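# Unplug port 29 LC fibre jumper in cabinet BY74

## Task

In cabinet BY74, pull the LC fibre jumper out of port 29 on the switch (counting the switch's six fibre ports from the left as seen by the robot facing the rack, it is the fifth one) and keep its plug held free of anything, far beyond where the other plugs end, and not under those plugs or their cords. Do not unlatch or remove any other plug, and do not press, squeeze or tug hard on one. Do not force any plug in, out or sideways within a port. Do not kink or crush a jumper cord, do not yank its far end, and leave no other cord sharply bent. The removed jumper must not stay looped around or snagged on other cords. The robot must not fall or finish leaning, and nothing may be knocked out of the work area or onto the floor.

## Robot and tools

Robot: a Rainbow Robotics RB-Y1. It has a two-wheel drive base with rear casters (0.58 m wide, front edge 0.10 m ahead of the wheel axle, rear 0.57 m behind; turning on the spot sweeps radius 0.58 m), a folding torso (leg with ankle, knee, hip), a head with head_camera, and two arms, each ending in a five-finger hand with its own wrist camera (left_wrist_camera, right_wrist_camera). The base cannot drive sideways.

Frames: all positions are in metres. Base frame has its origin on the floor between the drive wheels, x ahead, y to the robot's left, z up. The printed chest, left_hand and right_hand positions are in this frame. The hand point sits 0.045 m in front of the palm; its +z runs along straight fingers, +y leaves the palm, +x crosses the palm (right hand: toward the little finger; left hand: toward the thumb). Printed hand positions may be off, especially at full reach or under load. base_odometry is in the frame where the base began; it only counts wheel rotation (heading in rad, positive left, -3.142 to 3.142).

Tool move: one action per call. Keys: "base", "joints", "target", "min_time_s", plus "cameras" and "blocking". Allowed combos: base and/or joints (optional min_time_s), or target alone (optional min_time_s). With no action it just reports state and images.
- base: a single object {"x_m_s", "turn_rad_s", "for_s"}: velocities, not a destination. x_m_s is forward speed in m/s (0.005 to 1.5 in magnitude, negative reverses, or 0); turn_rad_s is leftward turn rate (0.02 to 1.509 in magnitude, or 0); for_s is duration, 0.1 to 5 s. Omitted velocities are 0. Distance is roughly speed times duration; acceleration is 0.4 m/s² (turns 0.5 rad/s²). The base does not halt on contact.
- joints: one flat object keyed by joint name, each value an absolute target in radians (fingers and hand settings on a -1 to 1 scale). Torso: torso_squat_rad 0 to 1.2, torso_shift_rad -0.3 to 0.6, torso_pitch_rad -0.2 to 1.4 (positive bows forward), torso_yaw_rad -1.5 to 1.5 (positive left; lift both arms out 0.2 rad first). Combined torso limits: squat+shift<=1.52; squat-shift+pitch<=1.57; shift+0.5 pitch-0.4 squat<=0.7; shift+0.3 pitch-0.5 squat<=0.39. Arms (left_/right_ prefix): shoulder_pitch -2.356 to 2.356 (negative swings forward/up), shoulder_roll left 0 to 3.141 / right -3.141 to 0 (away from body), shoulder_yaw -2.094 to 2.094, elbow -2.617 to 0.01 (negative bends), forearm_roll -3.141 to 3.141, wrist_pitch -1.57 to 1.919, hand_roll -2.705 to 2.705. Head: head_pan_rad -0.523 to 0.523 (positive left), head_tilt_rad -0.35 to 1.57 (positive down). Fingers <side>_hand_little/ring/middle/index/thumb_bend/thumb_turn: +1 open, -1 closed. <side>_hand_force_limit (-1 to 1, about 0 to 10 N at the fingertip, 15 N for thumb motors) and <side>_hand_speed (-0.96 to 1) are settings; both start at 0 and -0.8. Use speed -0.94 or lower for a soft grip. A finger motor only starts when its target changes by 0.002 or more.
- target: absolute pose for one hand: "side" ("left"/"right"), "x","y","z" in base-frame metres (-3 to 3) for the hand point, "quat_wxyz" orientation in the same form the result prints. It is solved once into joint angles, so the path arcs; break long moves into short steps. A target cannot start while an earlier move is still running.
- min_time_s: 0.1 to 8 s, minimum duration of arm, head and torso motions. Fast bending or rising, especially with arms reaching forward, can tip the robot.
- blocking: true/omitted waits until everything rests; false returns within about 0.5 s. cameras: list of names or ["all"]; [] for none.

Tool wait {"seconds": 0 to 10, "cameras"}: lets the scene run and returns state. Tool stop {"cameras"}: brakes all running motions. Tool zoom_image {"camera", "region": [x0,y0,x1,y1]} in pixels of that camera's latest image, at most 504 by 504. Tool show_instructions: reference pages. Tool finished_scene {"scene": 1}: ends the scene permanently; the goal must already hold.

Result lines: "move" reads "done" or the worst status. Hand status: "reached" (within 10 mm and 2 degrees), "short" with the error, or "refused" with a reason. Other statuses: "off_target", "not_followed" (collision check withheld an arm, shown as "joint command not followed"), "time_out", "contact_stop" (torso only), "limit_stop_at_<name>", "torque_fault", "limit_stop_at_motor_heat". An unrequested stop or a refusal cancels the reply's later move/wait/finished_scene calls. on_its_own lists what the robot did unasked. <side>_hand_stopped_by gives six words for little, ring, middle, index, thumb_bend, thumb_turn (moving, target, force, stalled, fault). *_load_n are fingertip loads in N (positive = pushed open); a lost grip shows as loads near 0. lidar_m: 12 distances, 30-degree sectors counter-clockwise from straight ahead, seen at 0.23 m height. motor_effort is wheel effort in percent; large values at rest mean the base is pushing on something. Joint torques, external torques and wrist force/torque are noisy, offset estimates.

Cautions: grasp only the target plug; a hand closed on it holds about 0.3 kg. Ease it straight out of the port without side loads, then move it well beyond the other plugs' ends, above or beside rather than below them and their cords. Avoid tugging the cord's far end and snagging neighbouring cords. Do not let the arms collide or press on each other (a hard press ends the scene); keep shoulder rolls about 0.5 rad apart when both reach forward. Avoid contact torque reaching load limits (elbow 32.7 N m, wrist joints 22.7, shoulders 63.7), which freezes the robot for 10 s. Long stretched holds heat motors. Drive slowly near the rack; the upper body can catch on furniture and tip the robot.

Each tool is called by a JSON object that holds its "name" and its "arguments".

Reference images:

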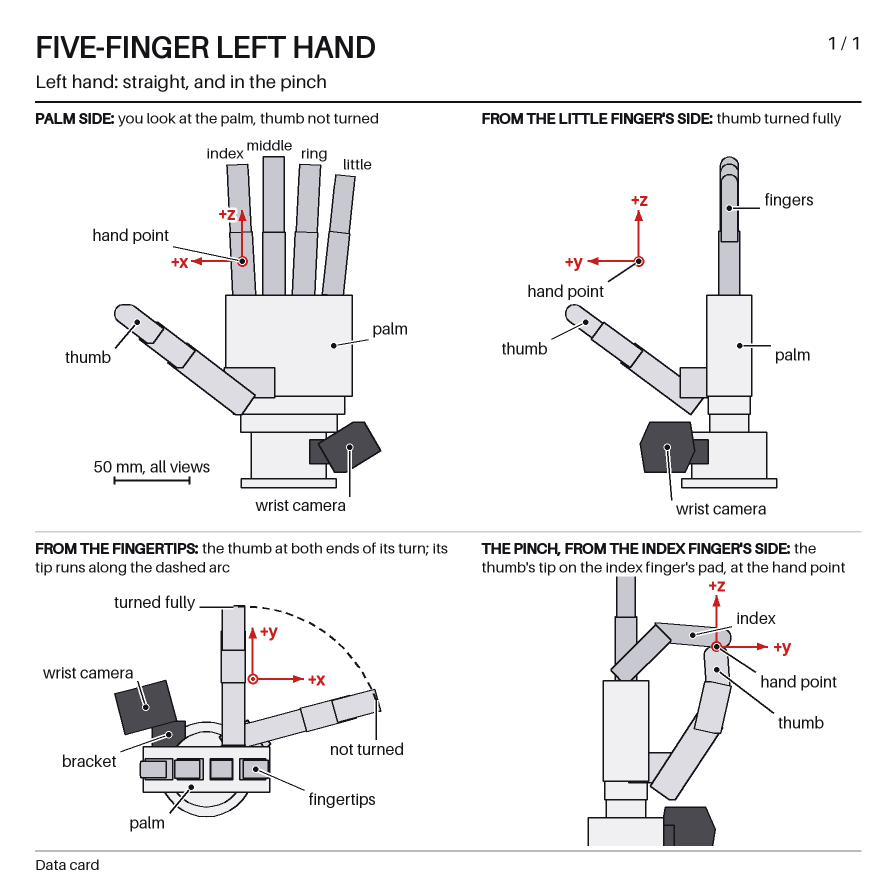

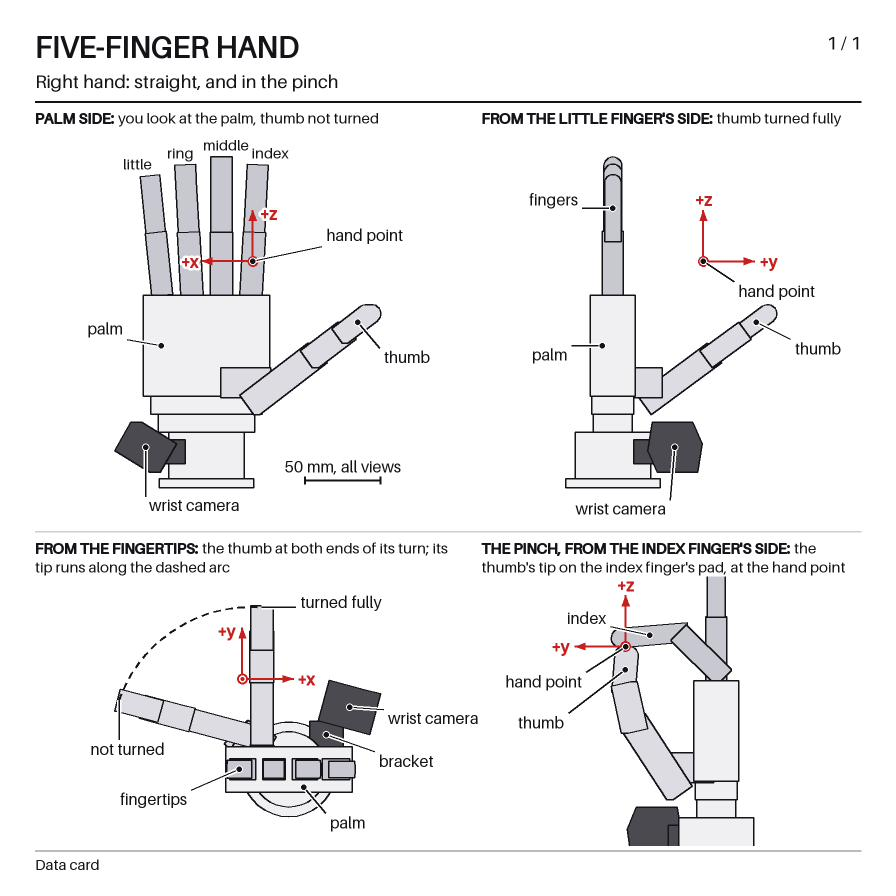

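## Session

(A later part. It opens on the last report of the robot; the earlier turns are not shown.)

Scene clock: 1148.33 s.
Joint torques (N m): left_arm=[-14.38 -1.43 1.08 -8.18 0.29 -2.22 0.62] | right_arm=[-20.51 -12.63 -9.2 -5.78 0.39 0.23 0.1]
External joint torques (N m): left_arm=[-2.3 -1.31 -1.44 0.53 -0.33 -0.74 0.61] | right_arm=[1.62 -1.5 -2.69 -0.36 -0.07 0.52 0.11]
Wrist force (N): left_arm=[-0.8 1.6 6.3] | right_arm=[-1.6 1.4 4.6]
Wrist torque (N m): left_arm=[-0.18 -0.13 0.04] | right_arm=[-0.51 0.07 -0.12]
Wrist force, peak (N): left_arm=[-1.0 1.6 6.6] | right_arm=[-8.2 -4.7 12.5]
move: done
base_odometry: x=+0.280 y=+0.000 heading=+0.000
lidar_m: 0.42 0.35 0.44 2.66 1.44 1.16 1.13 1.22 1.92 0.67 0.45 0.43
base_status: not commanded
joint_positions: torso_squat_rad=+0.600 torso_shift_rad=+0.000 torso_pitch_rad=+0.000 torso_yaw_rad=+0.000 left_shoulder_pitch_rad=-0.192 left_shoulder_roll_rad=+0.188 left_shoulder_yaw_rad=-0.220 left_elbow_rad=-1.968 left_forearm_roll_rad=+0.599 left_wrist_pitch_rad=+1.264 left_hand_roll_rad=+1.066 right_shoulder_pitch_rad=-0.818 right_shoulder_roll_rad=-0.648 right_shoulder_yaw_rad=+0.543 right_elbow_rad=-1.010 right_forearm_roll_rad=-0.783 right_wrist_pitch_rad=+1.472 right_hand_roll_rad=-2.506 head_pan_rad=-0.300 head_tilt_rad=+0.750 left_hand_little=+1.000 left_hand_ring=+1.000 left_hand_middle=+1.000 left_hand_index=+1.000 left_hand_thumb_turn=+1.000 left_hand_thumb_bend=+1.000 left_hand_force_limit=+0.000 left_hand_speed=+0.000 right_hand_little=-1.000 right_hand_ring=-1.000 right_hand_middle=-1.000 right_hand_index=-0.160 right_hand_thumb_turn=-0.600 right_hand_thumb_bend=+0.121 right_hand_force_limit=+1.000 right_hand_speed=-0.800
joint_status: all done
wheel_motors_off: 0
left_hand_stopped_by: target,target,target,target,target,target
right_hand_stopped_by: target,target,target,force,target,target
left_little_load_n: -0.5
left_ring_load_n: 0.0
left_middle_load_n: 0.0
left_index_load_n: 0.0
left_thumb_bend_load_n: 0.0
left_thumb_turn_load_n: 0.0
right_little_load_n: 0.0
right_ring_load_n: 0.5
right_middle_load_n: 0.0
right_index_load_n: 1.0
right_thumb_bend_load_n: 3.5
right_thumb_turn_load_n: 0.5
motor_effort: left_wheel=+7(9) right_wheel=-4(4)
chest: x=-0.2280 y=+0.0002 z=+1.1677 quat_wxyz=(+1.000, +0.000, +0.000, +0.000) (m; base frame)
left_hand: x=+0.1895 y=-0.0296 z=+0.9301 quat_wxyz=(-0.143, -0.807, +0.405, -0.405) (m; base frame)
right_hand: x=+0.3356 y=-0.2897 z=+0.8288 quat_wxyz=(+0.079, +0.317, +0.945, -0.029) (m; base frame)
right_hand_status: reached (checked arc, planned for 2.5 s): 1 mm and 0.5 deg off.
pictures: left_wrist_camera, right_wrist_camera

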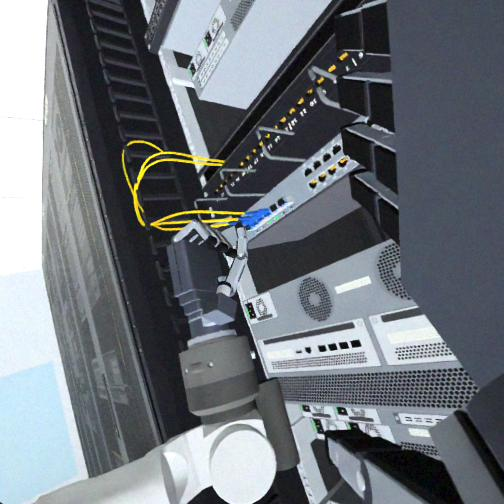

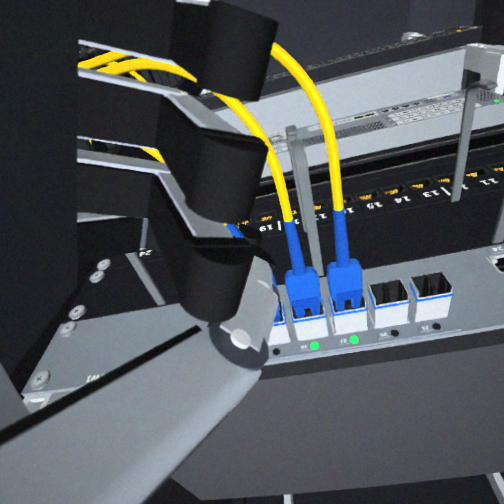

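{"name": "move", "arguments": {"joints": {"right_hand_index": 0.3}, "cameras": []}}

{"name": "move", "arguments": {"target": {"side": "right", "x": 0.338, "y": -0.291, "z": 0.845, "quat_wxyz": [0.0826, 0.3178, 0.9442, -0.0278]}, "min_time_s": 1, "cameras": []}}

{"name": "move", "arguments": {"joints": {"right_hand_thumb_bend": 0.0}, "cameras": []}}

{"name": "move", "arguments": {"target": {"side": "right", "x": 0.350, "y": -0.2865, "z": 0.841, "quat_wxyz": [0.0826, 0.3178, 0.9442, -0.0278]}, "min_time_s": 1.5, "cameras": ["left_wrist_camera", "right_wrist_camera", "head_camera"]}}

{"name": "zoom_image", "arguments": {"camera": "left_wrist_camera", "region": [210, 190, 310, 290]}}

{"name": "zoom_image", "arguments": {"camera": "right_wrist_camera", "region": [200, 180, 340, 320]}}

{"name": "zoom_image", "arguments": {"camera": "head_camera", "region": [470, 200, 570, 280]}}

Scene clock: 1178.47 s.
Joint torques (N m): left_arm=[-13.72 -1.59 0.96 -8.37 0.27 -2.11 0.66] | right_arm=[-20.21 -12.59 -9.19 -5.61 0.22 0.37 0.07]
External joint torques (N m): left_arm=[-1.64 -1.47 -1.56 0.34 -0.34 -0.63 0.64] | right_arm=[1.92 -1.45 -2.68 -0.19 -0.24 0.65 0.08]
Wrist force (N): left_arm=[-0.6 1.6 6.6] | right_arm=[-1.8 0.8 4.6]
Wrist torque (N m): left_arm=[-0.18 -0.16 0.05] | right_arm=[-0.57 0.10 -0.15]
Wrist force, peak (N): left_arm=[-0.8 1.6 6.6] | right_arm=[-2.3 1.3 5.7]
move: done
base_odometry: x=+0.280 y=+0.000 heading=+0.000
lidar_m: 0.42 0.33 0.43 2.35 1.43 1.16 1.14 1.24 1.92 0.66 0.46 0.44
base_status: not commanded
joint_positions: torso_squat_rad=+0.600 torso_shift_rad=+0.000 torso_pitch_rad=+0.000 torso_yaw_rad=+0.000 left_shoulder_pitch_rad=-0.192 left_shoulder_roll_rad=+0.188 left_shoulder_yaw_rad=-0.220 left_elbow_rad=-1.968 left_forearm_roll_rad=+0.599 left_wrist_pitch_rad=+1.264 left_hand_roll_rad=+1.066 right_shoulder_pitch_rad=-0.818 right_shoulder_roll_rad=-0.648 right_shoulder_yaw_rad=+0.543 right_elbow_rad=-1.010 right_forearm_roll_rad=-0.783 right_wrist_pitch_rad=+1.472 right_hand_roll_rad=-2.506 head_pan_rad=-0.300 head_tilt_rad=+0.750 left_hand_little=+1.000 left_hand_ring=+1.000 left_hand_middle=+1.000 left_hand_index=+1.000 left_hand_thumb_turn=+1.000 left_hand_thumb_bend=+1.000 left_hand_force_limit=+0.000 left_hand_speed=+0.000 right_hand_little=-1.000 right_hand_ring=-1.000 right_hand_middle=-1.000 right_hand_index=+0.300 right_hand_thumb_turn=-0.600 right_hand_thumb_bend=+0.121 right_hand_force_limit=+1.000 right_hand_speed=-0.800
joint_status: all done
wheel_motors_off: 0
left_hand_stopped_by: target,target,target,target,target,target
right_hand_stopped_by: target,target,target,target,target,target
left_little_load_n: 0.0
left_ring_load_n: 0.0
left_middle_load_n: 0.0
left_index_load_n: 0.0
left_thumb_bend_load_n: 0.0
left_thumb_turn_load_n: 0.0
right_little_load_n: 0.0
right_ring_load_n: 0.0
right_middle_load_n: 0.0
right_index_load_n: 0.0
right_thumb_bend_load_n: 3.5
right_thumb_turn_load_n: 0.5
motor_effort: left_wheel=+7(9) right_wheel=-4(5)
chest: x=-0.2280 y=+0.0002 z=+1.1677 quat_wxyz=(+1.000, +0.000, +0.000, +0.000) (m; base frame)
left_hand: x=+0.1895 y=-0.0296 z=+0.9301 quat_wxyz=(-0.143, -0.807, +0.405, -0.405) (m; base frame)
right_hand: x=+0.3356 y=-0.2897 z=+0.8288 quat_wxyz=(+0.079, +0.317, +0.945, -0.029) (m; base frame)
pictures: none
No camera images: "cameras" was empty.

Scene clock: 1179.80 s.
Joint torques (N m): left_arm=[-13.6 -1.53 1.13 -8.1 0.36 -2.14 0.68] | right_arm=[-23.53 -12.04 -9.87 -6.61 0.24 -0.21 0.05]
External joint torques (N m): left_arm=[-1.53 -1.41 -1.39 0.61 -0.25 -0.67 0.66] | right_arm=[-1.32 -0.78 -3.14 -1.22 -0.23 0.09 0.05]
Wrist force (N): left_arm=[-0.9 1.5 6.4] | right_arm=[-1.2 -0.5 6.9]
Wrist torque (N m): left_arm=[-0.19 -0.12 0.03] | right_arm=[-0.61 0.11 -0.21]
Wrist force, peak (N): left_arm=[-0.6 1.4 6.6] | right_arm=[-0.6 -0.9 7.0]
move: done
base_odometry: x=+0.280 y=+0.000 heading=+0.000
lidar_m: 0.42 0.35 0.43 2.66 1.45 1.17 1.14 1.25 1.90 0.66 0.46 0.44
base_status: not commanded
joint_positions: torso_squat_rad=+0.600 torso_shift_rad=+0.000 torso_pitch_rad=+0.000 torso_yaw_rad=+0.000 left_shoulder_pitch_rad=-0.192 left_shoulder_roll_rad=+0.188 left_shoulder_yaw_rad=-0.220 left_elbow_rad=-1.968 left_forearm_roll_rad=+0.599 left_wrist_pitch_rad=+1.264 left_hand_roll_rad=+1.066 right_shoulder_pitch_rad=-0.829 right_shoulder_roll_rad=-0.667 right_shoulder_yaw_rad=+0.534 right_elbow_rad=-1.042 right_forearm_roll_rad=-0.792 right_wrist_pitch_rad=+1.504 right_hand_roll_rad=-2.515 head_pan_rad=-0.300 head_tilt_rad=+0.750 left_hand_little=+1.000 left_hand_ring=+1.000 left_hand_middle=+1.000 left_hand_index=+1.000 left_hand_thumb_turn=+1.000 left_hand_thumb_bend=+1.000 left_hand_force_limit=+0.000 left_hand_speed=+0.000 right_hand_little=-1.000 right_hand_ring=-1.000 right_hand_middle=-1.000 right_hand_index=+0.300 right_hand_thumb_turn=-0.600 right_hand_thumb_bend=+0.120 right_hand_force_limit=+1.000 right_hand_speed=-0.800
joint_status: all done
wheel_motors_off: 0
left_hand_stopped_by: target,target,target,target,target,target
right_hand_stopped_by: target,target,target,target,target,target
left_little_load_n: 0.0
left_ring_load_n: 0.0
left_middle_load_n: -0.5
left_index_load_n: 0.0
left_thumb_bend_load_n: 0.0
left_thumb_turn_load_n: 0.0
right_little_load_n: 0.0
right_ring_load_n: 0.0
right_middle_load_n: 0.0
right_index_load_n: 0.0
right_thumb_bend_load_n: 0.0
right_thumb_turn_load_n: 0.0
motor_effort: left_wheel=+5(9) right_wheel=-4(5)
chest: x=-0.2280 y=+0.0002 z=+1.1677 quat_wxyz=(+1.000, +0.000, +0.000, +0.000) (m; base frame)
left_hand: x=+0.1895 y=-0.0296 z=+0.9301 quat_wxyz=(-0.143, -0.807, +0.405, -0.405) (m; base frame)
right_hand: x=+0.3384 y=-0.2910 z=+0.8442 quat_wxyz=(+0.082, +0.317, +0.944, -0.028) (m; base frame)
right_hand_status: reached (checked arc, planned for 1.0 s): 1 mm and 0.1 deg off.
pictures: none
No camera images: "cameras" was empty.

Scene clock: 1180.70 s.
Joint torques (N m): left_arm=[-14.31 -1.84 1.36 -8.05 0.23 -2.16 0.47] | right_arm=[-23.53 -12.13 -9.85 -6.58 0.17 -0.27 0.09]
External joint torques (N m): left_arm=[-2.24 -1.72 -1.16 0.67 -0.38 -0.69 0.45] | right_arm=[-1.32 -0.86 -3.12 -1.19 -0.3 0.03 0.09]
Wrist force (N): left_arm=[-0.6 1.5 6.4] | right_arm=[-1.1 -0.6 6.4]
Wrist torque (N m): left_arm=[-0.20 -0.18 0.07] | right_arm=[-0.59 0.09 -0.17]
Wrist force, peak (N): left_arm=[-0.7 1.6 6.5] | right_arm=[-0.7 -0.6 7.2]
move: done
base_odometry: x=+0.280 y=+0.000 heading=+0.000
lidar_m: 0.42 0.34 0.45 2.33 1.44 1.17 1.14 1.24 1.92 0.66 0.46 0.44
base_status: not commanded
joint_positions: torso_squat_rad=+0.600 torso_shift_rad=+0.000 torso_pitch_rad=+0.000 torso_yaw_rad=+0.000 left_shoulder_pitch_rad=-0.192 left_shoulder_roll_rad=+0.188 left_shoulder_yaw_rad=-0.220 left_elbow_rad=-1.968 left_forearm_roll_rad=+0.599 left_wrist_pitch_rad=+1.264 left_hand_roll_rad=+1.066 right_shoulder_pitch_rad=-0.829 right_shoulder_roll_rad=-0.667 right_shoulder_yaw_rad=+0.534 right_elbow_rad=-1.042 right_forearm_roll_rad=-0.792 right_wrist_pitch_rad=+1.504 right_hand_roll_rad=-2.515 head_pan_rad=-0.300 head_tilt_rad=+0.750 left_hand_little=+1.000 left_hand_ring=+1.000 left_hand_middle=+1.000 left_hand_index=+1.000 left_hand_thumb_turn=+1.000 left_hand_thumb_bend=+1.000 left_hand_force_limit=+0.000 left_hand_speed=+0.000 right_hand_little=-1.000 right_hand_ring=-1.000 right_hand_middle=-1.000 right_hand_index=+0.300 right_hand_thumb_turn=-0.600 right_hand_thumb_bend=+0.000 right_hand_force_limit=+1.000 right_hand_speed=-0.800
joint_status: all done
wheel_motors_off: 0
left_hand_stopped_by: target,target,target,target,target,target
right_hand_stopped_by: target,target,target,target,target,target
left_little_load_n: 0.0
left_ring_load_n: 0.0
left_middle_load_n: 0.0
left_index_load_n: 0.0
left_thumb_bend_load_n: 0.0
left_thumb_turn_load_n: 0.0
right_little_load_n: 0.0
right_ring_load_n: 0.0
right_middle_load_n: 0.0
right_index_load_n: 0.0
right_thumb_bend_load_n: 0.0
right_thumb_turn_load_n: 0.0
motor_effort: left_wheel=+7(8) right_wheel=-4(5)
chest: x=-0.2280 y=+0.0002 z=+1.1677 quat_wxyz=(+1.000, +0.000, +0.000, +0.000) (m; base frame)
left_hand: x=+0.1895 y=-0.0296 z=+0.9301 quat_wxyz=(-0.143, -0.807, +0.405, -0.405) (m; base frame)
right_hand: x=+0.3384 y=-0.2910 z=+0.8442 quat_wxyz=(+0.082, +0.317, +0.944, -0.028) (m; base frame)
pictures: none
No camera images: "cameras" was empty.

Scene clock: 1182.53 s.
Joint torques (N m): left_arm=[-14 -1.38 0.94 -8.14 0.27 -2.14 0.7] | right_arm=[-23.88 -10.13 -5.04 -5.4 0.82 -0.86 0.37]
External joint torques (N m): left_arm=[-1.92 -1.27 -1.58 0.57 -0.34 -0.66 0.68] | right_arm=[-0.96 0.9 1.06 0.05 0.36 -0.56 0.38]
Wrist force (N): left_arm=[-0.8 1.4 6.3] | right_arm=[-1.5 -0.1 6.5]
Wrist torque (N m): left_arm=[-0.20 -0.13 0.04] | right_arm=[-0.46 0.14 -0.04]
Wrist force, peak (N): left_arm=[-0.8 1.4 6.6] | right_arm=[-1.3 -0.8 7.0]
move: done
base_odometry: x=+0.280 y=+0.000 heading=+0.000
lidar_m: 0.43 0.34 0.45 2.66 1.43 1.14 1.15 1.24 1.92 0.67 0.47 0.43
base_status: not commanded
joint_positions: torso_squat_rad=+0.600 torso_shift_rad=+0.000 torso_pitch_rad=+0.000 torso_yaw_rad=+0.000 left_shoulder_pitch_rad=-0.192 left_shoulder_roll_rad=+0.188 left_shoulder_yaw_rad=-0.220 left_elbow_rad=-1.968 left_forearm_roll_rad=+0.599 left_wrist_pitch_rad=+1.264 left_hand_roll_rad=+1.066 right_shoulder_pitch_rad=-0.880 right_shoulder_roll_rad=-0.625 right_shoulder_yaw_rad=+0.542 right_elbow_rad=-0.931 right_forearm_roll_rad=-0.782 right_wrist_pitch_rad=+1.468 right_hand_roll_rad=-2.482 head_pan_rad=-0.300 head_tilt_rad=+0.750 left_hand_little=+1.000 left_hand_ring=+1.000 left_hand_middle=+1.000 left_hand_index=+1.000 left_hand_thumb_turn=+1.000 left_hand_thumb_bend=+1.000 left_hand_force_limit=+0.000 left_hand_speed=+0.000 right_hand_little=-1.000 right_hand_ring=-1.000 right_hand_middle=-1.000 right_hand_index=+0.300 right_hand_thumb_turn=-0.600 right_hand_thumb_bend=+0.000 right_hand_force_limit=+1.000 right_hand_speed=-0.800
joint_status: all done
wheel_motors_off: 0
left_hand_stopped_by: target,target,target,target,target,target
right_hand_stopped_by: target,target,target,target,target,target
left_little_load_n: 0.0
left_ring_load_n: -0.5
left_middle_load_n: 0.0
left_index_load_n: 0.0
left_thumb_bend_load_n: 0.0
left_thumb_turn_load_n: 0.0
right_little_load_n: 0.0
right_ring_load_n: 0.5
right_middle_load_n: 0.0
right_index_load_n: 0.0
right_thumb_bend_load_n: 0.0
right_thumb_turn_load_n: 0.0
motor_effort: left_wheel=+5(9) right_wheel=-4(5)
chest: x=-0.2280 y=+0.0002 z=+1.1677 quat_wxyz=(+1.000, +0.000, +0.000, +0.000) (m; base frame)
left_hand: x=+0.1895 y=-0.0296 z=+0.9301 quat_wxyz=(-0.143, -0.807, +0.405, -0.405) (m; base frame)
right_hand: x=+0.3500 y=-0.2866 z=+0.8413 quat_wxyz=(+0.083, +0.318, +0.944, -0.028) (m; base frame)
right_hand_status: reached (checked arc, planned for 1.5 s): 0 mm and 0.1 deg off.
pictures: head_camera, left_wrist_camera, right_wrist_camera

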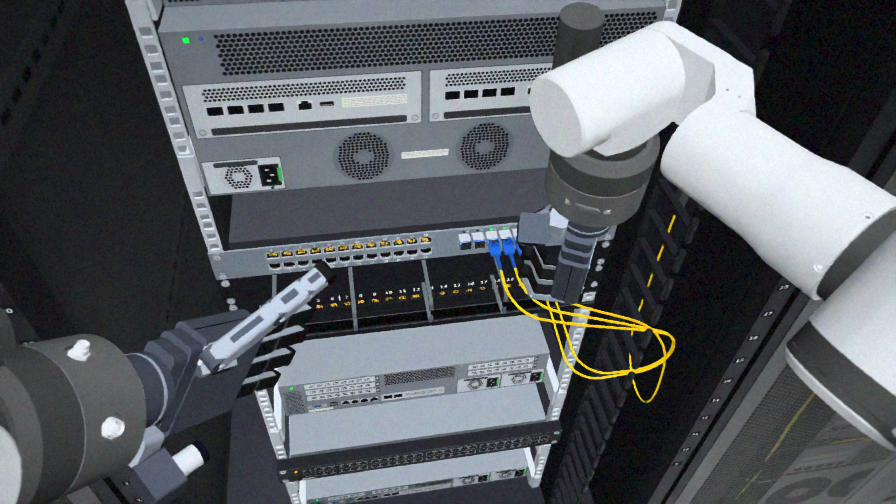

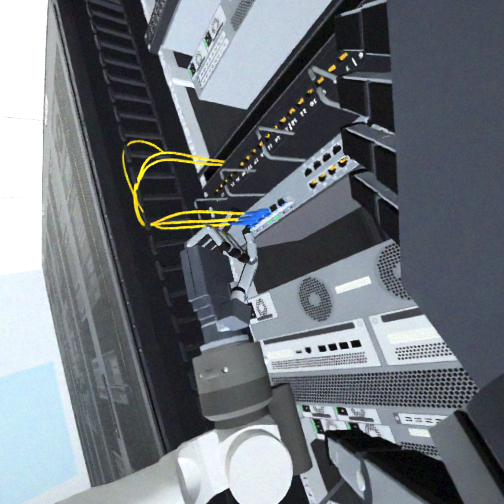

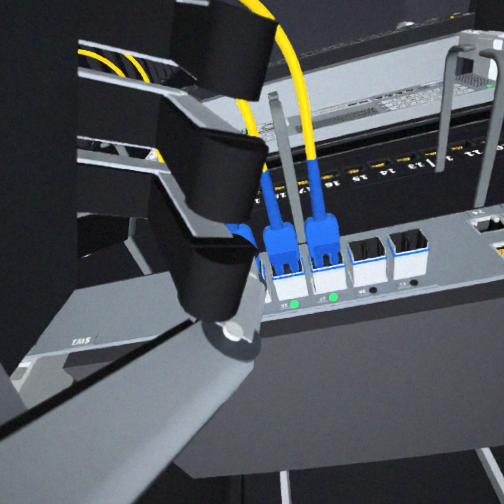

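Scaled by 5.040 from the camera's 504x504 image, which has a finer 720x720 frame.

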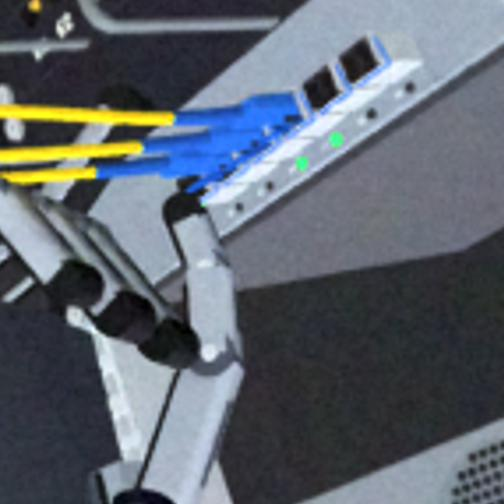

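Scaled by 3.600 from the camera's 504x504 image, which has a finer 720x720 frame.

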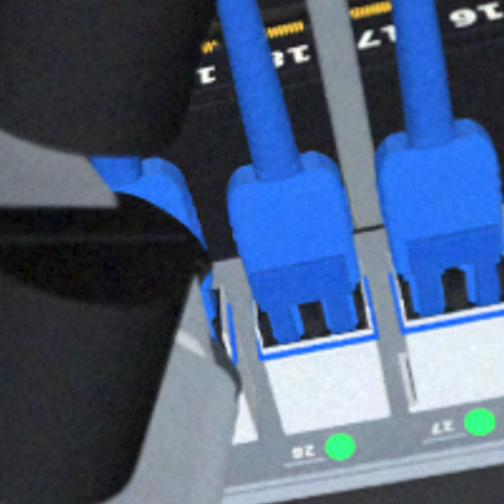

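Scaled by 5.040 from the camera's 896x504 image, which has a finer 1280x720 frame.

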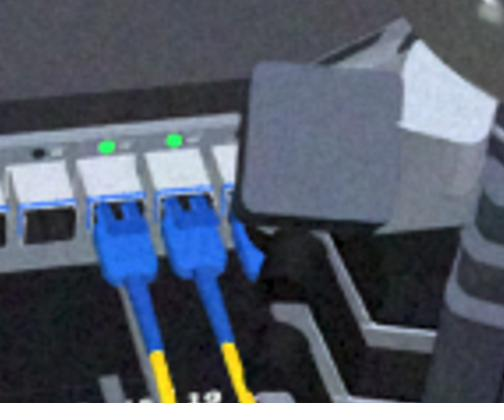

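{"name": "move", "arguments": {"target": {"side": "right", "x": 0.3505, "y": -0.2865, "z": 0.831, "quat_wxyz": [0.0826, 0.3178, 0.9442, -0.0278]}, "min_time_s": 2, "cameras": ["left_wrist_camera"]}}

{"name": "zoom_image", "arguments": {"camera": "left_wrist_camera", "region": [210, 190, 310, 290]}}

{"name": "move", "arguments": {"joints": {"right_hand_force_limit": 0.0, "right_hand_speed": -0.9, "right_hand_index": -0.6}, "cameras": ["left_wrist_camera", "right_wrist_camera"]}}

{"name": "zoom_image", "arguments": {"camera": "left_wrist_camera", "region": [210, 190, 310, 290]}}

{"name": "zoom_image", "arguments": {"camera": "right_wrist_camera", "region": [200, 180, 340, 320]}}

Scene clock: 1195.40 s.
Joint torques (N m): left_arm=[-13.77 -1.59 1.31 -8.34 0.39 -2.2 0.57] | right_arm=[-21.56 -9.36 -5.33 -5.29 0.67 -1.02 0.39]
External joint torques (N m): left_arm=[-1.69 -1.48 -1.21 0.38 -0.22 -0.72 0.55] | right_arm=[1.36 1.6 0.56 0.17 0.21 -0.71 0.4]
Wrist force (N): left_arm=[-0.6 1.7 6.2] | right_arm=[-0.4 -1.6 3.2]
Wrist torque (N m): left_arm=[-0.15 -0.16 0.05] | right_arm=[-0.45 0.08 0.00]
Wrist force, peak (N): left_arm=[-0.8 1.5 6.7] | right_arm=[-1.0 -0.6 6.9]
move: done
base_odometry: x=+0.280 y=+0.000 heading=+0.000
lidar_m: 0.42 0.35 0.45 2.67 1.45 1.16 1.14 1.25 1.90 0.67 0.46 0.43
base_status: not commanded
joint_positions: torso_squat_rad=+0.600 torso_shift_rad=+0.000 torso_pitch_rad=+0.000 torso_yaw_rad=+0.000 left_shoulder_pitch_rad=-0.192 left_shoulder_roll_rad=+0.188 left_shoulder_yaw_rad=-0.220 left_elbow_rad=-1.968 left_forearm_roll_rad=+0.599 left_wrist_pitch_rad=+1.264 left_hand_roll_rad=+1.066 right_shoulder_pitch_rad=-0.877 right_shoulder_roll_rad=-0.611 right_shoulder_yaw_rad=+0.547 right_elbow_rad=-0.899 right_forearm_roll_rad=-0.775 right_wrist_pitch_rad=+1.440 right_hand_roll_rad=-2.473 head_pan_rad=-0.300 head_tilt_rad=+0.750 left_hand_little=+1.000 left_hand_ring=+1.000 left_hand_middle=+1.000 left_hand_index=+1.000 left_hand_thumb_turn=+1.000 left_hand_thumb_bend=+1.000 left_hand_force_limit=+0.000 left_hand_speed=+0.000 right_hand_little=-1.000 right_hand_ring=-1.000 right_hand_middle=-1.000 right_hand_index=+0.300 right_hand_thumb_turn=-0.600 right_hand_thumb_bend=+0.000 right_hand_force_limit=+1.000 right_hand_speed=-0.800
joint_status: all done
wheel_motors_off: 0
left_hand_stopped_by: target,target,target,target,target,target
right_hand_stopped_by: target,target,target,target,target,target
left_little_load_n: 0.0
left_ring_load_n: 0.0
left_middle_load_n: 0.0
left_index_load_n: 0.0
left_thumb_bend_load_n: 0.0
left_thumb_turn_load_n: 0.0
right_little_load_n: 0.0
right_ring_load_n: 0.0
right_middle_load_n: 0.0
right_index_load_n: 0.0
right_thumb_bend_load_n: -2.0
right_thumb_turn_load_n: 0.0
motor_effort: left_wheel=+9(10) right_wheel=-4(5)
chest: x=-0.2280 y=+0.0002 z=+1.1677 quat_wxyz=(+1.000, +0.000, +0.000, +0.000) (m; base frame)
left_hand: x=+0.1895 y=-0.0296 z=+0.9301 quat_wxyz=(-0.143, -0.807, +0.405, -0.405) (m; base frame)
right_hand: x=+0.3503 y=-0.2867 z=+0.8320 quat_wxyz=(+0.083, +0.318, +0.944, -0.028) (m; base frame)
right_hand_status: reached (checked arc, planned for 2.0 s): 1 mm and 0.1 deg off.
pictures: left_wrist_camera

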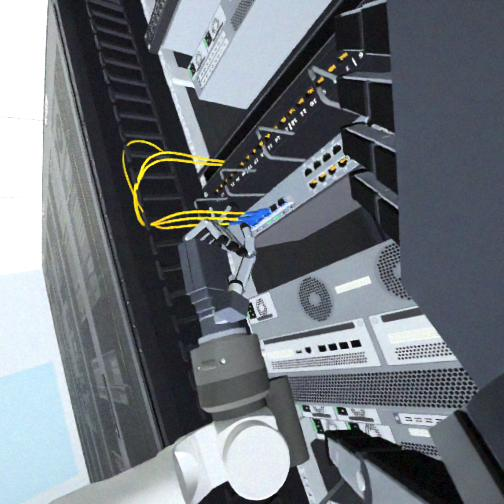

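Scaled by 5.040 from the camera's 504x504 image, which has a finer 720x720 frame.

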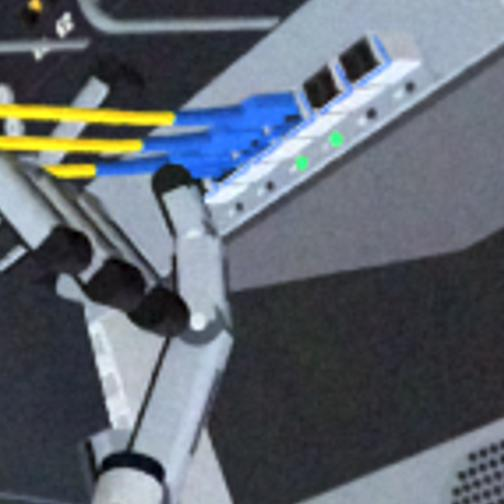

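Scene clock: 1198.80 s.
Joint torques (N m): left_arm=[-13.55 -1.35 1.26 -8.46 0.13 -2.31 0.69] | right_arm=[-22.52 -9.26 -4.86 -5.85 0.56 -0.91 0.52]
External joint torques (N m): left_arm=[-1.48 -1.23 -1.26 0.25 -0.49 -0.83 0.67] | right_arm=[0.4 1.7 1.03 -0.39 0.11 -0.6 0.53]
Wrist force (N): left_arm=[-0.7 1.5 6.5] | right_arm=[-1.3 -1.3 6.0]
Wrist torque (N m): left_arm=[-0.21 -0.15 0.03] | right_arm=[-0.47 0.11 -0.01]
Wrist force, peak (N): left_arm=[-0.8 1.4 6.7] | right_arm=[-1.5 -1.4 6.2]
move: off_target
base_odometry: x=+0.280 y=+0.000 heading=+0.000
lidar_m: 0.42 0.34 0.45 2.66 1.44 1.16 1.14 1.24 1.92 0.66 0.46 0.44
base_status: not commanded
joint_positions: torso_squat_rad=+0.600 torso_shift_rad=+0.000 torso_pitch_rad=+0.000 torso_yaw_rad=+0.000 left_shoulder_pitch_rad=-0.192 left_shoulder_roll_rad=+0.188 left_shoulder_yaw_rad=-0.220 left_elbow_rad=-1.968 left_forearm_roll_rad=+0.599 left_wrist_pitch_rad=+1.264 left_hand_roll_rad=+1.066 right_shoulder_pitch_rad=-0.877 right_shoulder_roll_rad=-0.611 right_shoulder_yaw_rad=+0.547 right_elbow_rad=-0.899 right_forearm_roll_rad=-0.775 right_wrist_pitch_rad=+1.440 right_hand_roll_rad=-2.473 head_pan_rad=-0.300 head_tilt_rad=+0.750 left_hand_little=+1.000 left_hand_ring=+1.000 left_hand_middle=+1.000 left_hand_index=+1.000 left_hand_thumb_turn=+1.000 left_hand_thumb_bend=+1.000 left_hand_force_limit=+0.000 left_hand_speed=+0.000 right_hand_little=-1.000 right_hand_ring=-1.000 right_hand_middle=-1.000 right_hand_index=-0.108 right_hand_thumb_turn=-0.600 right_hand_thumb_bend=+0.000 right_hand_force_limit=+0.000 right_hand_speed=-0.900
joint_status: right_hand_index off_target (ended at -0.108, target -0.600); the others done
wheel_motors_off: 0
left_hand_stopped_by: target,target,target,target,target,target
right_hand_stopped_by: target,target,target,force,target,target
left_little_load_n: 0.0
left_ring_load_n: -0.5
left_middle_load_n: 0.0
left_index_load_n: 0.0
left_thumb_bend_load_n: -0.5
left_thumb_turn_load_n: 0.0
right_little_load_n: 0.0
right_ring_load_n: 0.0
right_middle_load_n: 0.0
right_index_load_n: 5.0
right_thumb_bend_load_n: -1.0
right_thumb_turn_load_n: 0.0
motor_effort: left_wheel=+5(9) right_wheel=-3(5)
chest: x=-0.2280 y=+0.0002 z=+1.1677 quat_wxyz=(+1.000, +0.000, +0.000, +0.000) (m; base frame)
left_hand: x=+0.1895 y=-0.0296 z=+0.9301 quat_wxyz=(-0.143, -0.807, +0.405, -0.405) (m; base frame)
right_hand: x=+0.3502 y=-0.2868 z=+0.8319 quat_wxyz=(+0.083, +0.318, +0.944, -0.028) (m; base frame)
pictures: left_wrist_camera, right_wrist_camera

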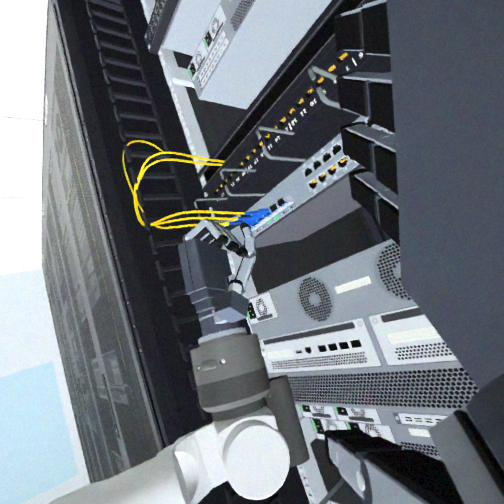

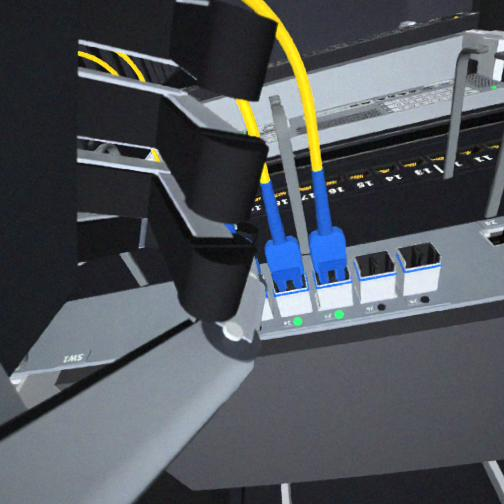

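Scaled by 5.040 from the camera's 504x504 image, which has a finer 720x720 frame.

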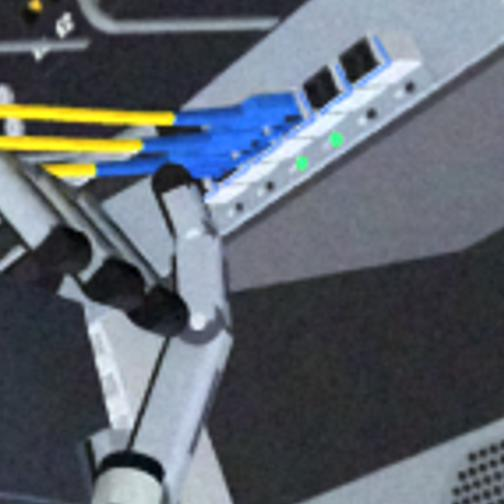

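Scaled by 3.600 from the camera's 504x504 image, which has a finer 720x720 frame.

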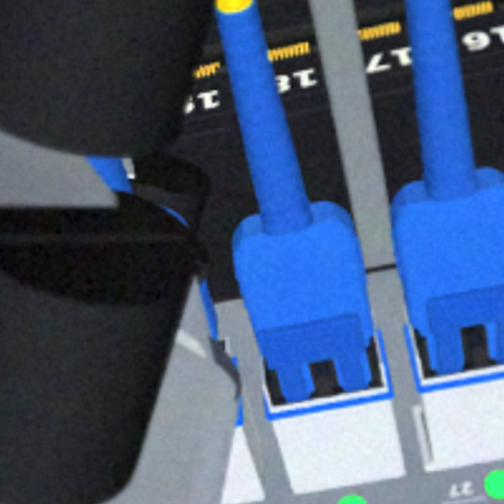

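{"name": "move", "arguments": {"joints": {"right_hand_force_limit": 0.8, "right_hand_index": -0.8}, "cameras": []}}

{"name": "move", "arguments": {"target": {"side": "right", "x": 0.3405, "y": -0.2853, "z": 0.831, "quat_wxyz": [0.0826, 0.3178, 0.9442, -0.0278]}, "min_time_s": 2.5, "cameras": ["left_wrist_camera", "right_wrist_camera"]}}

{"name": "zoom_image", "arguments": {"camera": "left_wrist_camera", "region": [210, 190, 310, 290]}}

{"name": "zoom_image", "arguments": {"camera": "right_wrist_camera", "region": [200, 180, 340, 320]}}

Scene clock: 1209.03 s.
Joint torques (N m): left_arm=[-13.35 -1.74 1.19 -8.24 0.12 -2.03 0.51] | right_arm=[-22.82 -9.27 -5.1 -5.83 0.6 -0.71 0.42]
External joint torques (N m): left_arm=[-1.27 -1.62 -1.33 0.48 -0.49 -0.55 0.49] | right_arm=[0.1 1.69 0.79 -0.38 0.15 -0.39 0.43]
Wrist force (N): left_arm=[-1.0 1.4 6.5] | right_arm=[-2.6 -0.8 7.2]
Wrist torque (N m): left_arm=[-0.22 -0.10 0.04] | right_arm=[-0.47 0.27 -0.05]
Wrist force, peak (N): left_arm=[-0.5 1.6 6.7] | right_arm=[-2.4 -1.0 7.9]
move: off_target
base_odometry: x=+0.280 y=+0.000 heading=+0.000
lidar_m: 0.43 0.35 0.45 2.66 1.44 1.17 1.14 1.24 1.91 0.66 0.46 0.44
base_status: not commanded
joint_positions: torso_squat_rad=+0.600 torso_shift_rad=+0.000 torso_pitch_rad=+0.000 torso_yaw_rad=+0.000 left_shoulder_pitch_rad=-0.192 left_shoulder_roll_rad=+0.188 left_shoulder_yaw_rad=-0.220 left_elbow_rad=-1.968 left_forearm_roll_rad=+0.599 left_wrist_pitch_rad=+1.264 left_hand_roll_rad=+1.066 right_shoulder_pitch_rad=-0.877 right_shoulder_roll_rad=-0.611 right_shoulder_yaw_rad=+0.547 right_elbow_rad=-0.899 right_forearm_roll_rad=-0.775 right_wrist_pitch_rad=+1.440 right_hand_roll_rad=-2.473 head_pan_rad=-0.300 head_tilt_rad=+0.750 left_hand_little=+1.000 left_hand_ring=+1.000 left_hand_middle=+1.000 left_hand_index=+1.000 left_hand_thumb_turn=+1.000 left_hand_thumb_bend=+1.000 left_hand_force_limit=+0.000 left_hand_speed=+0.000 right_hand_little=-1.000 right_hand_ring=-1.000 right_hand_middle=-1.000 right_hand_index=-0.123 right_hand_thumb_turn=-0.600 right_hand_thumb_bend=+0.000 right_hand_force_limit=+0.800 right_hand_speed=-0.900
joint_status: right_hand_index off_target (ended at -0.123, target -0.800); the others done
wheel_motors_off: 0
left_hand_stopped_by: target,target,target,target,target,target
right_hand_stopped_by: target,target,target,force,target,target
left_little_load_n: 0.0
left_ring_load_n: 0.0
left_middle_load_n: -0.5
left_index_load_n: 0.0
left_thumb_bend_load_n: 0.0
left_thumb_turn_load_n: 0.0
right_little_load_n: 0.0
right_ring_load_n: 0.0
right_middle_load_n: 0.0
right_index_load_n: 12.0
right_thumb_bend_load_n: 0.5
right_thumb_turn_load_n: -1.0
motor_effort: left_wheel=+5(9) right_wheel=-4(4)
chest: x=-0.2280 y=+0.0002 z=+1.1677 quat_wxyz=(+1.000, +0.000, +0.000, +0.000) (m; base frame)
left_hand: x=+0.1895 y=-0.0296 z=+0.9301 quat_wxyz=(-0.143, -0.807, +0.405, -0.405) (m; base frame)
right_hand: x=+0.3502 y=-0.2868 z=+0.8318 quat_wxyz=(+0.083, +0.318, +0.944, -0.028) (m; base frame)
pictures: none
No camera images: "cameras" was empty.

Scene clock: 1211.87 s.
Joint torques (N m): left_arm=[-14.11 -1.5 1.65 -8.29 0.34 -2.07 0.58] | right_arm=[-21.01 -12.43 -9.21 -6.28 0.07 0.7 0.06]
External joint torques (N m): left_arm=[-2.04 -1.39 -0.87 0.43 -0.27 -0.59 0.57] | right_arm=[1.44 -1.46 -2.88 -0.84 -0.39 0.99 0.07]
Wrist force (N): left_arm=[-0.7 1.6 6.5] | right_arm=[-3.6 2.7 8.2]
Wrist torque (N m): left_arm=[-0.19 -0.16 0.05] | right_arm=[-0.51 0.10 -0.15]
Wrist force, peak (N): left_arm=[-0.8 1.7 6.6] | right_arm=[-8.7 -1.4 13.8]
move: done
base_odometry: x=+0.280 y=+0.000 heading=+0.000
lidar_m: 0.42 0.34 0.45 2.67 1.44 1.17 1.15 1.24 1.92 0.68 0.47 0.43
base_status: not commanded
joint_positions: torso_squat_rad=+0.600 torso_shift_rad=+0.000 torso_pitch_rad=+0.000 torso_yaw_rad=+0.000 left_shoulder_pitch_rad=-0.192 left_shoulder_roll_rad=+0.188 left_shoulder_yaw_rad=-0.220 left_elbow_rad=-1.968 left_forearm_roll_rad=+0.599 left_wrist_pitch_rad=+1.264 left_hand_roll_rad=+1.066 right_shoulder_pitch_rad=-0.841 right_shoulder_roll_rad=-0.631 right_shoulder_yaw_rad=+0.546 right_elbow_rad=-0.979 right_forearm_roll_rad=-0.778 right_wrist_pitch_rad=+1.468 right_hand_roll_rad=-2.503 head_pan_rad=-0.300 head_tilt_rad=+0.750 left_hand_little=+1.000 left_hand_ring=+1.000 left_hand_middle=+1.000 left_hand_index=+1.000 left_hand_thumb_turn=+1.000 left_hand_thumb_bend=+1.000 left_hand_force_limit=+0.000 left_hand_speed=+0.000 right_hand_little=-1.000 right_hand_ring=-1.000 right_hand_middle=-1.000 right_hand_index=-0.123 right_hand_thumb_turn=-0.600 right_hand_thumb_bend=+0.001 right_hand_force_limit=+0.800 right_hand_speed=-0.900
joint_status: all done
wheel_motors_off: 0
left_hand_stopped_by: target,target,target,target,target,target
right_hand_stopped_by: target,target,target,force,target,target
left_little_load_n: 0.0
left_ring_load_n: 0.0
left_middle_load_n: 0.0
left_index_load_n: 0.0
left_thumb_bend_load_n: 0.0
left_thumb_turn_load_n: 0.0
right_little_load_n: 0.0
right_ring_load_n: 0.0
right_middle_load_n: 0.0
right_index_load_n: 9.0
right_thumb_bend_load_n: 2.0
right_thumb_turn_load_n: 1.5
motor_effort: left_wheel=+7(10) right_wheel=-4(5)
chest: x=-0.2280 y=+0.0002 z=+1.1677 quat_wxyz=(+1.000, +0.000, +0.000, +0.000) (m; base frame)
left_hand: x=+0.1895 y=-0.0295 z=+0.9301 quat_wxyz=(-0.143, -0.807, +0.405, -0.405) (m; base frame)
right_hand: x=+0.3409 y=-0.2851 z=+0.8309 quat_wxyz=(+0.080, +0.317, +0.945, -0.028) (m; base frame)
right_hand_status: reached (checked arc, planned for 2.5 s): 0 mm and 0.3 deg off.
pictures: left_wrist_camera, right_wrist_camera

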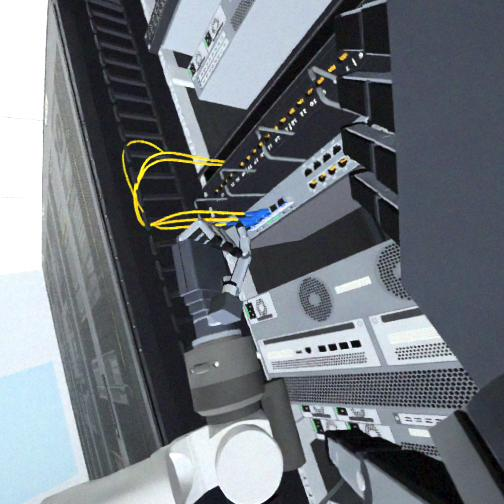

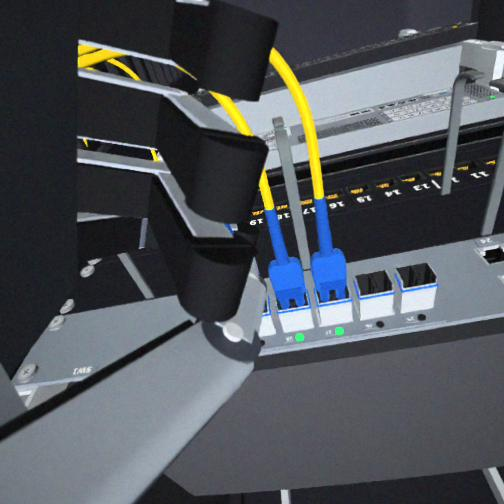

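Scaled by 5.040 from the camera's 504x504 image, which has a finer 720x720 frame.

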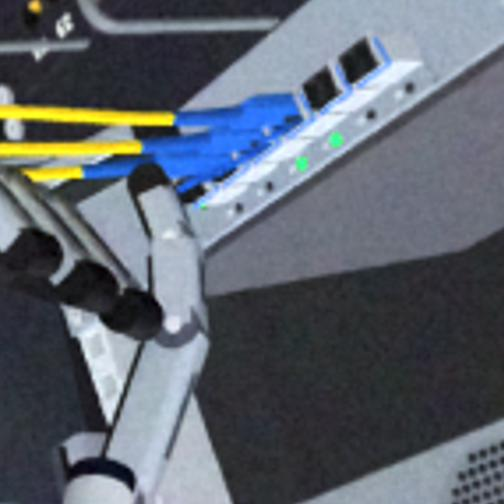

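Scaled by 3.600 from the camera's 504x504 image, which has a finer 720x720 frame.

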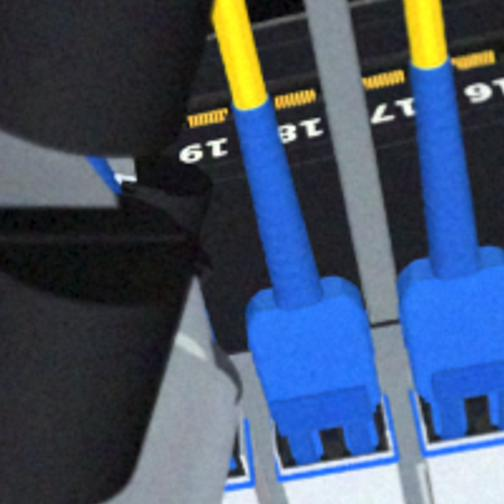

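{"name": "move", "arguments": {"target": {"side": "right", "x": 0.3325, "y": -0.2843, "z": 0.831, "quat_wxyz": [0.0826, 0.3178, 0.9442, -0.0278]}, "min_time_s": 2.5, "cameras": ["left_wrist_camera", "right_wrist_camera"]}}

{"name": "zoom_image", "arguments": {"camera": "left_wrist_camera", "region": [210, 190, 310, 290]}}

{"name": "zoom_image", "arguments": {"camera": "right_wrist_camera", "region": [200, 200, 340, 340]}}

Scene clock: 1224.30 s.
Joint torques (N m): left_arm=[-14.19 -2.02 0.96 -8.36 0.32 -2.18 0.66] | right_arm=[-21.85 -11.78 -9.77 -6.87 0.27 -0.09 0.11]
External joint torques (N m): left_arm=[-2.12 -1.9 -1.56 0.35 -0.29 -0.7 0.65] | right_arm=[0.1 -0.79 -3.03 -1.43 -0.2 0.19 0.11]
Wrist force (N): left_arm=[-0.8 1.5 6.3] | right_arm=[-1.1 -1.0 6.7]
Wrist torque (N m): left_arm=[-0.18 -0.13 0.04] | right_arm=[-0.64 0.07 -0.19]
Wrist force, peak (N): left_arm=[-0.9 1.6 6.7] | right_arm=[-3.4 -1.6 10.6]
move: done
base_odometry: x=+0.280 y=+0.000 heading=+0.000
lidar_m: 0.43 0.33 0.45 2.66 1.45 1.16 1.15 1.24 1.93 0.66 0.46 0.43
base_status: not commanded
joint_positions: torso_squat_rad=+0.600 torso_shift_rad=+0.000 torso_pitch_rad=+0.000 torso_yaw_rad=+0.000 left_shoulder_pitch_rad=-0.192 left_shoulder_roll_rad=+0.188 left_shoulder_yaw_rad=-0.220 left_elbow_rad=-1.968 left_forearm_roll_rad=+0.599 left_wrist_pitch_rad=+1.264 left_hand_roll_rad=+1.066 right_shoulder_pitch_rad=-0.805 right_shoulder_roll_rad=-0.652 right_shoulder_yaw_rad=+0.545 right_elbow_rad=-1.056 right_forearm_roll_rad=-0.780 right_wrist_pitch_rad=+1.489 right_hand_roll_rad=-2.535 head_pan_rad=-0.300 head_tilt_rad=+0.750 left_hand_little=+1.000 left_hand_ring=+1.000 left_hand_middle=+1.000 left_hand_index=+1.000 left_hand_thumb_turn=+1.000 left_hand_thumb_bend=+1.000 left_hand_force_limit=+0.000 left_hand_speed=+0.000 right_hand_little=-1.000 right_hand_ring=-1.000 right_hand_middle=-1.000 right_hand_index=-0.124 right_hand_thumb_turn=-0.600 right_hand_thumb_bend=+0.000 right_hand_force_limit=+0.800 right_hand_speed=-0.900
joint_status: all done
wheel_motors_off: 0
left_hand_stopped_by: target,target,target,target,target,target
right_hand_stopped_by: target,target,target,force,target,target
left_little_load_n: 0.0
left_ring_load_n: 0.0
left_middle_load_n: 0.0
left_index_load_n: 0.0
left_thumb_bend_load_n: 0.0
left_thumb_turn_load_n: 0.0
right_little_load_n: 0.0
right_ring_load_n: 0.0
right_middle_load_n: 0.0
right_index_load_n: 0.5
right_thumb_bend_load_n: 0.0
right_thumb_turn_load_n: 0.0
motor_effort: left_wheel=+7(9) right_wheel=-5(5)
chest: x=-0.2280 y=+0.0002 z=+1.1677 quat_wxyz=(+1.000, +0.000, +0.000, +0.000) (m; base frame)
left_hand: x=+0.1895 y=-0.0295 z=+0.9301 quat_wxyz=(-0.143, -0.807, +0.405, -0.405) (m; base frame)
right_hand: x=+0.3326 y=-0.2842 z=+0.8309 quat_wxyz=(+0.080, +0.317, +0.945, -0.029) (m; base frame)
right_hand_status: reached (checked arc, planned for 2.5 s): 0 mm and 0.3 deg off.
pictures: left_wrist_camera, right_wrist_camera

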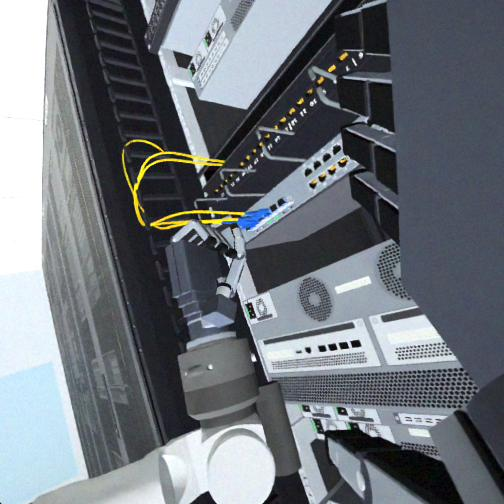

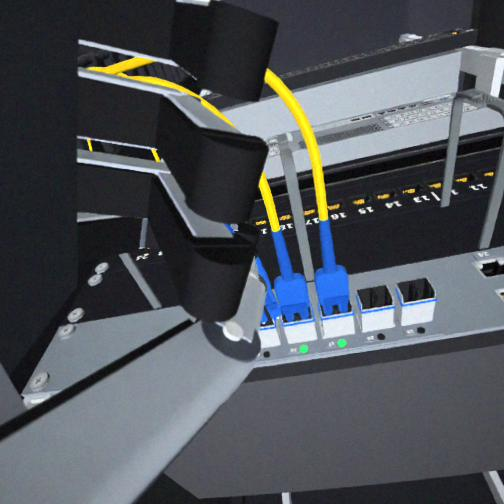

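Scaled by 5.040 from the camera's 504x504 image, which has a finer 720x720 frame.

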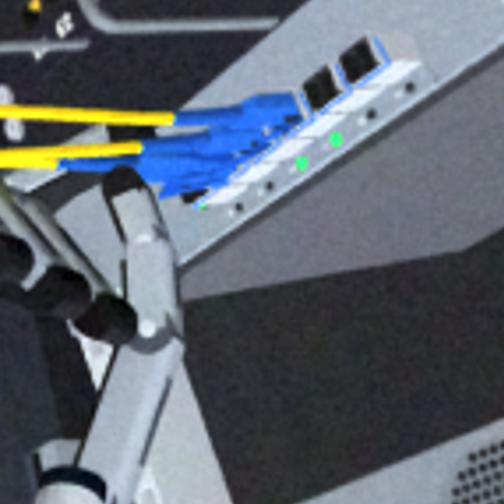

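Scaled by 3.600 from the camera's 504x504 image, which has a finer 720x720 frame.

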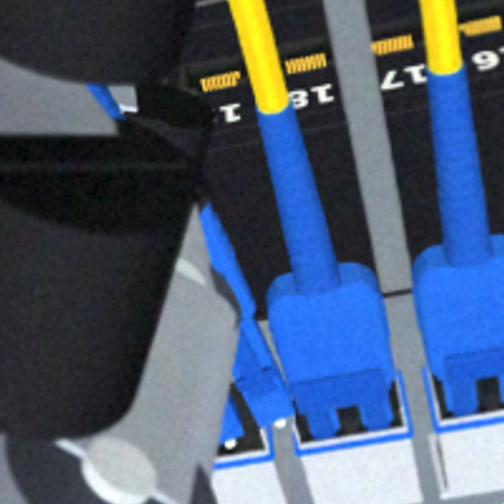

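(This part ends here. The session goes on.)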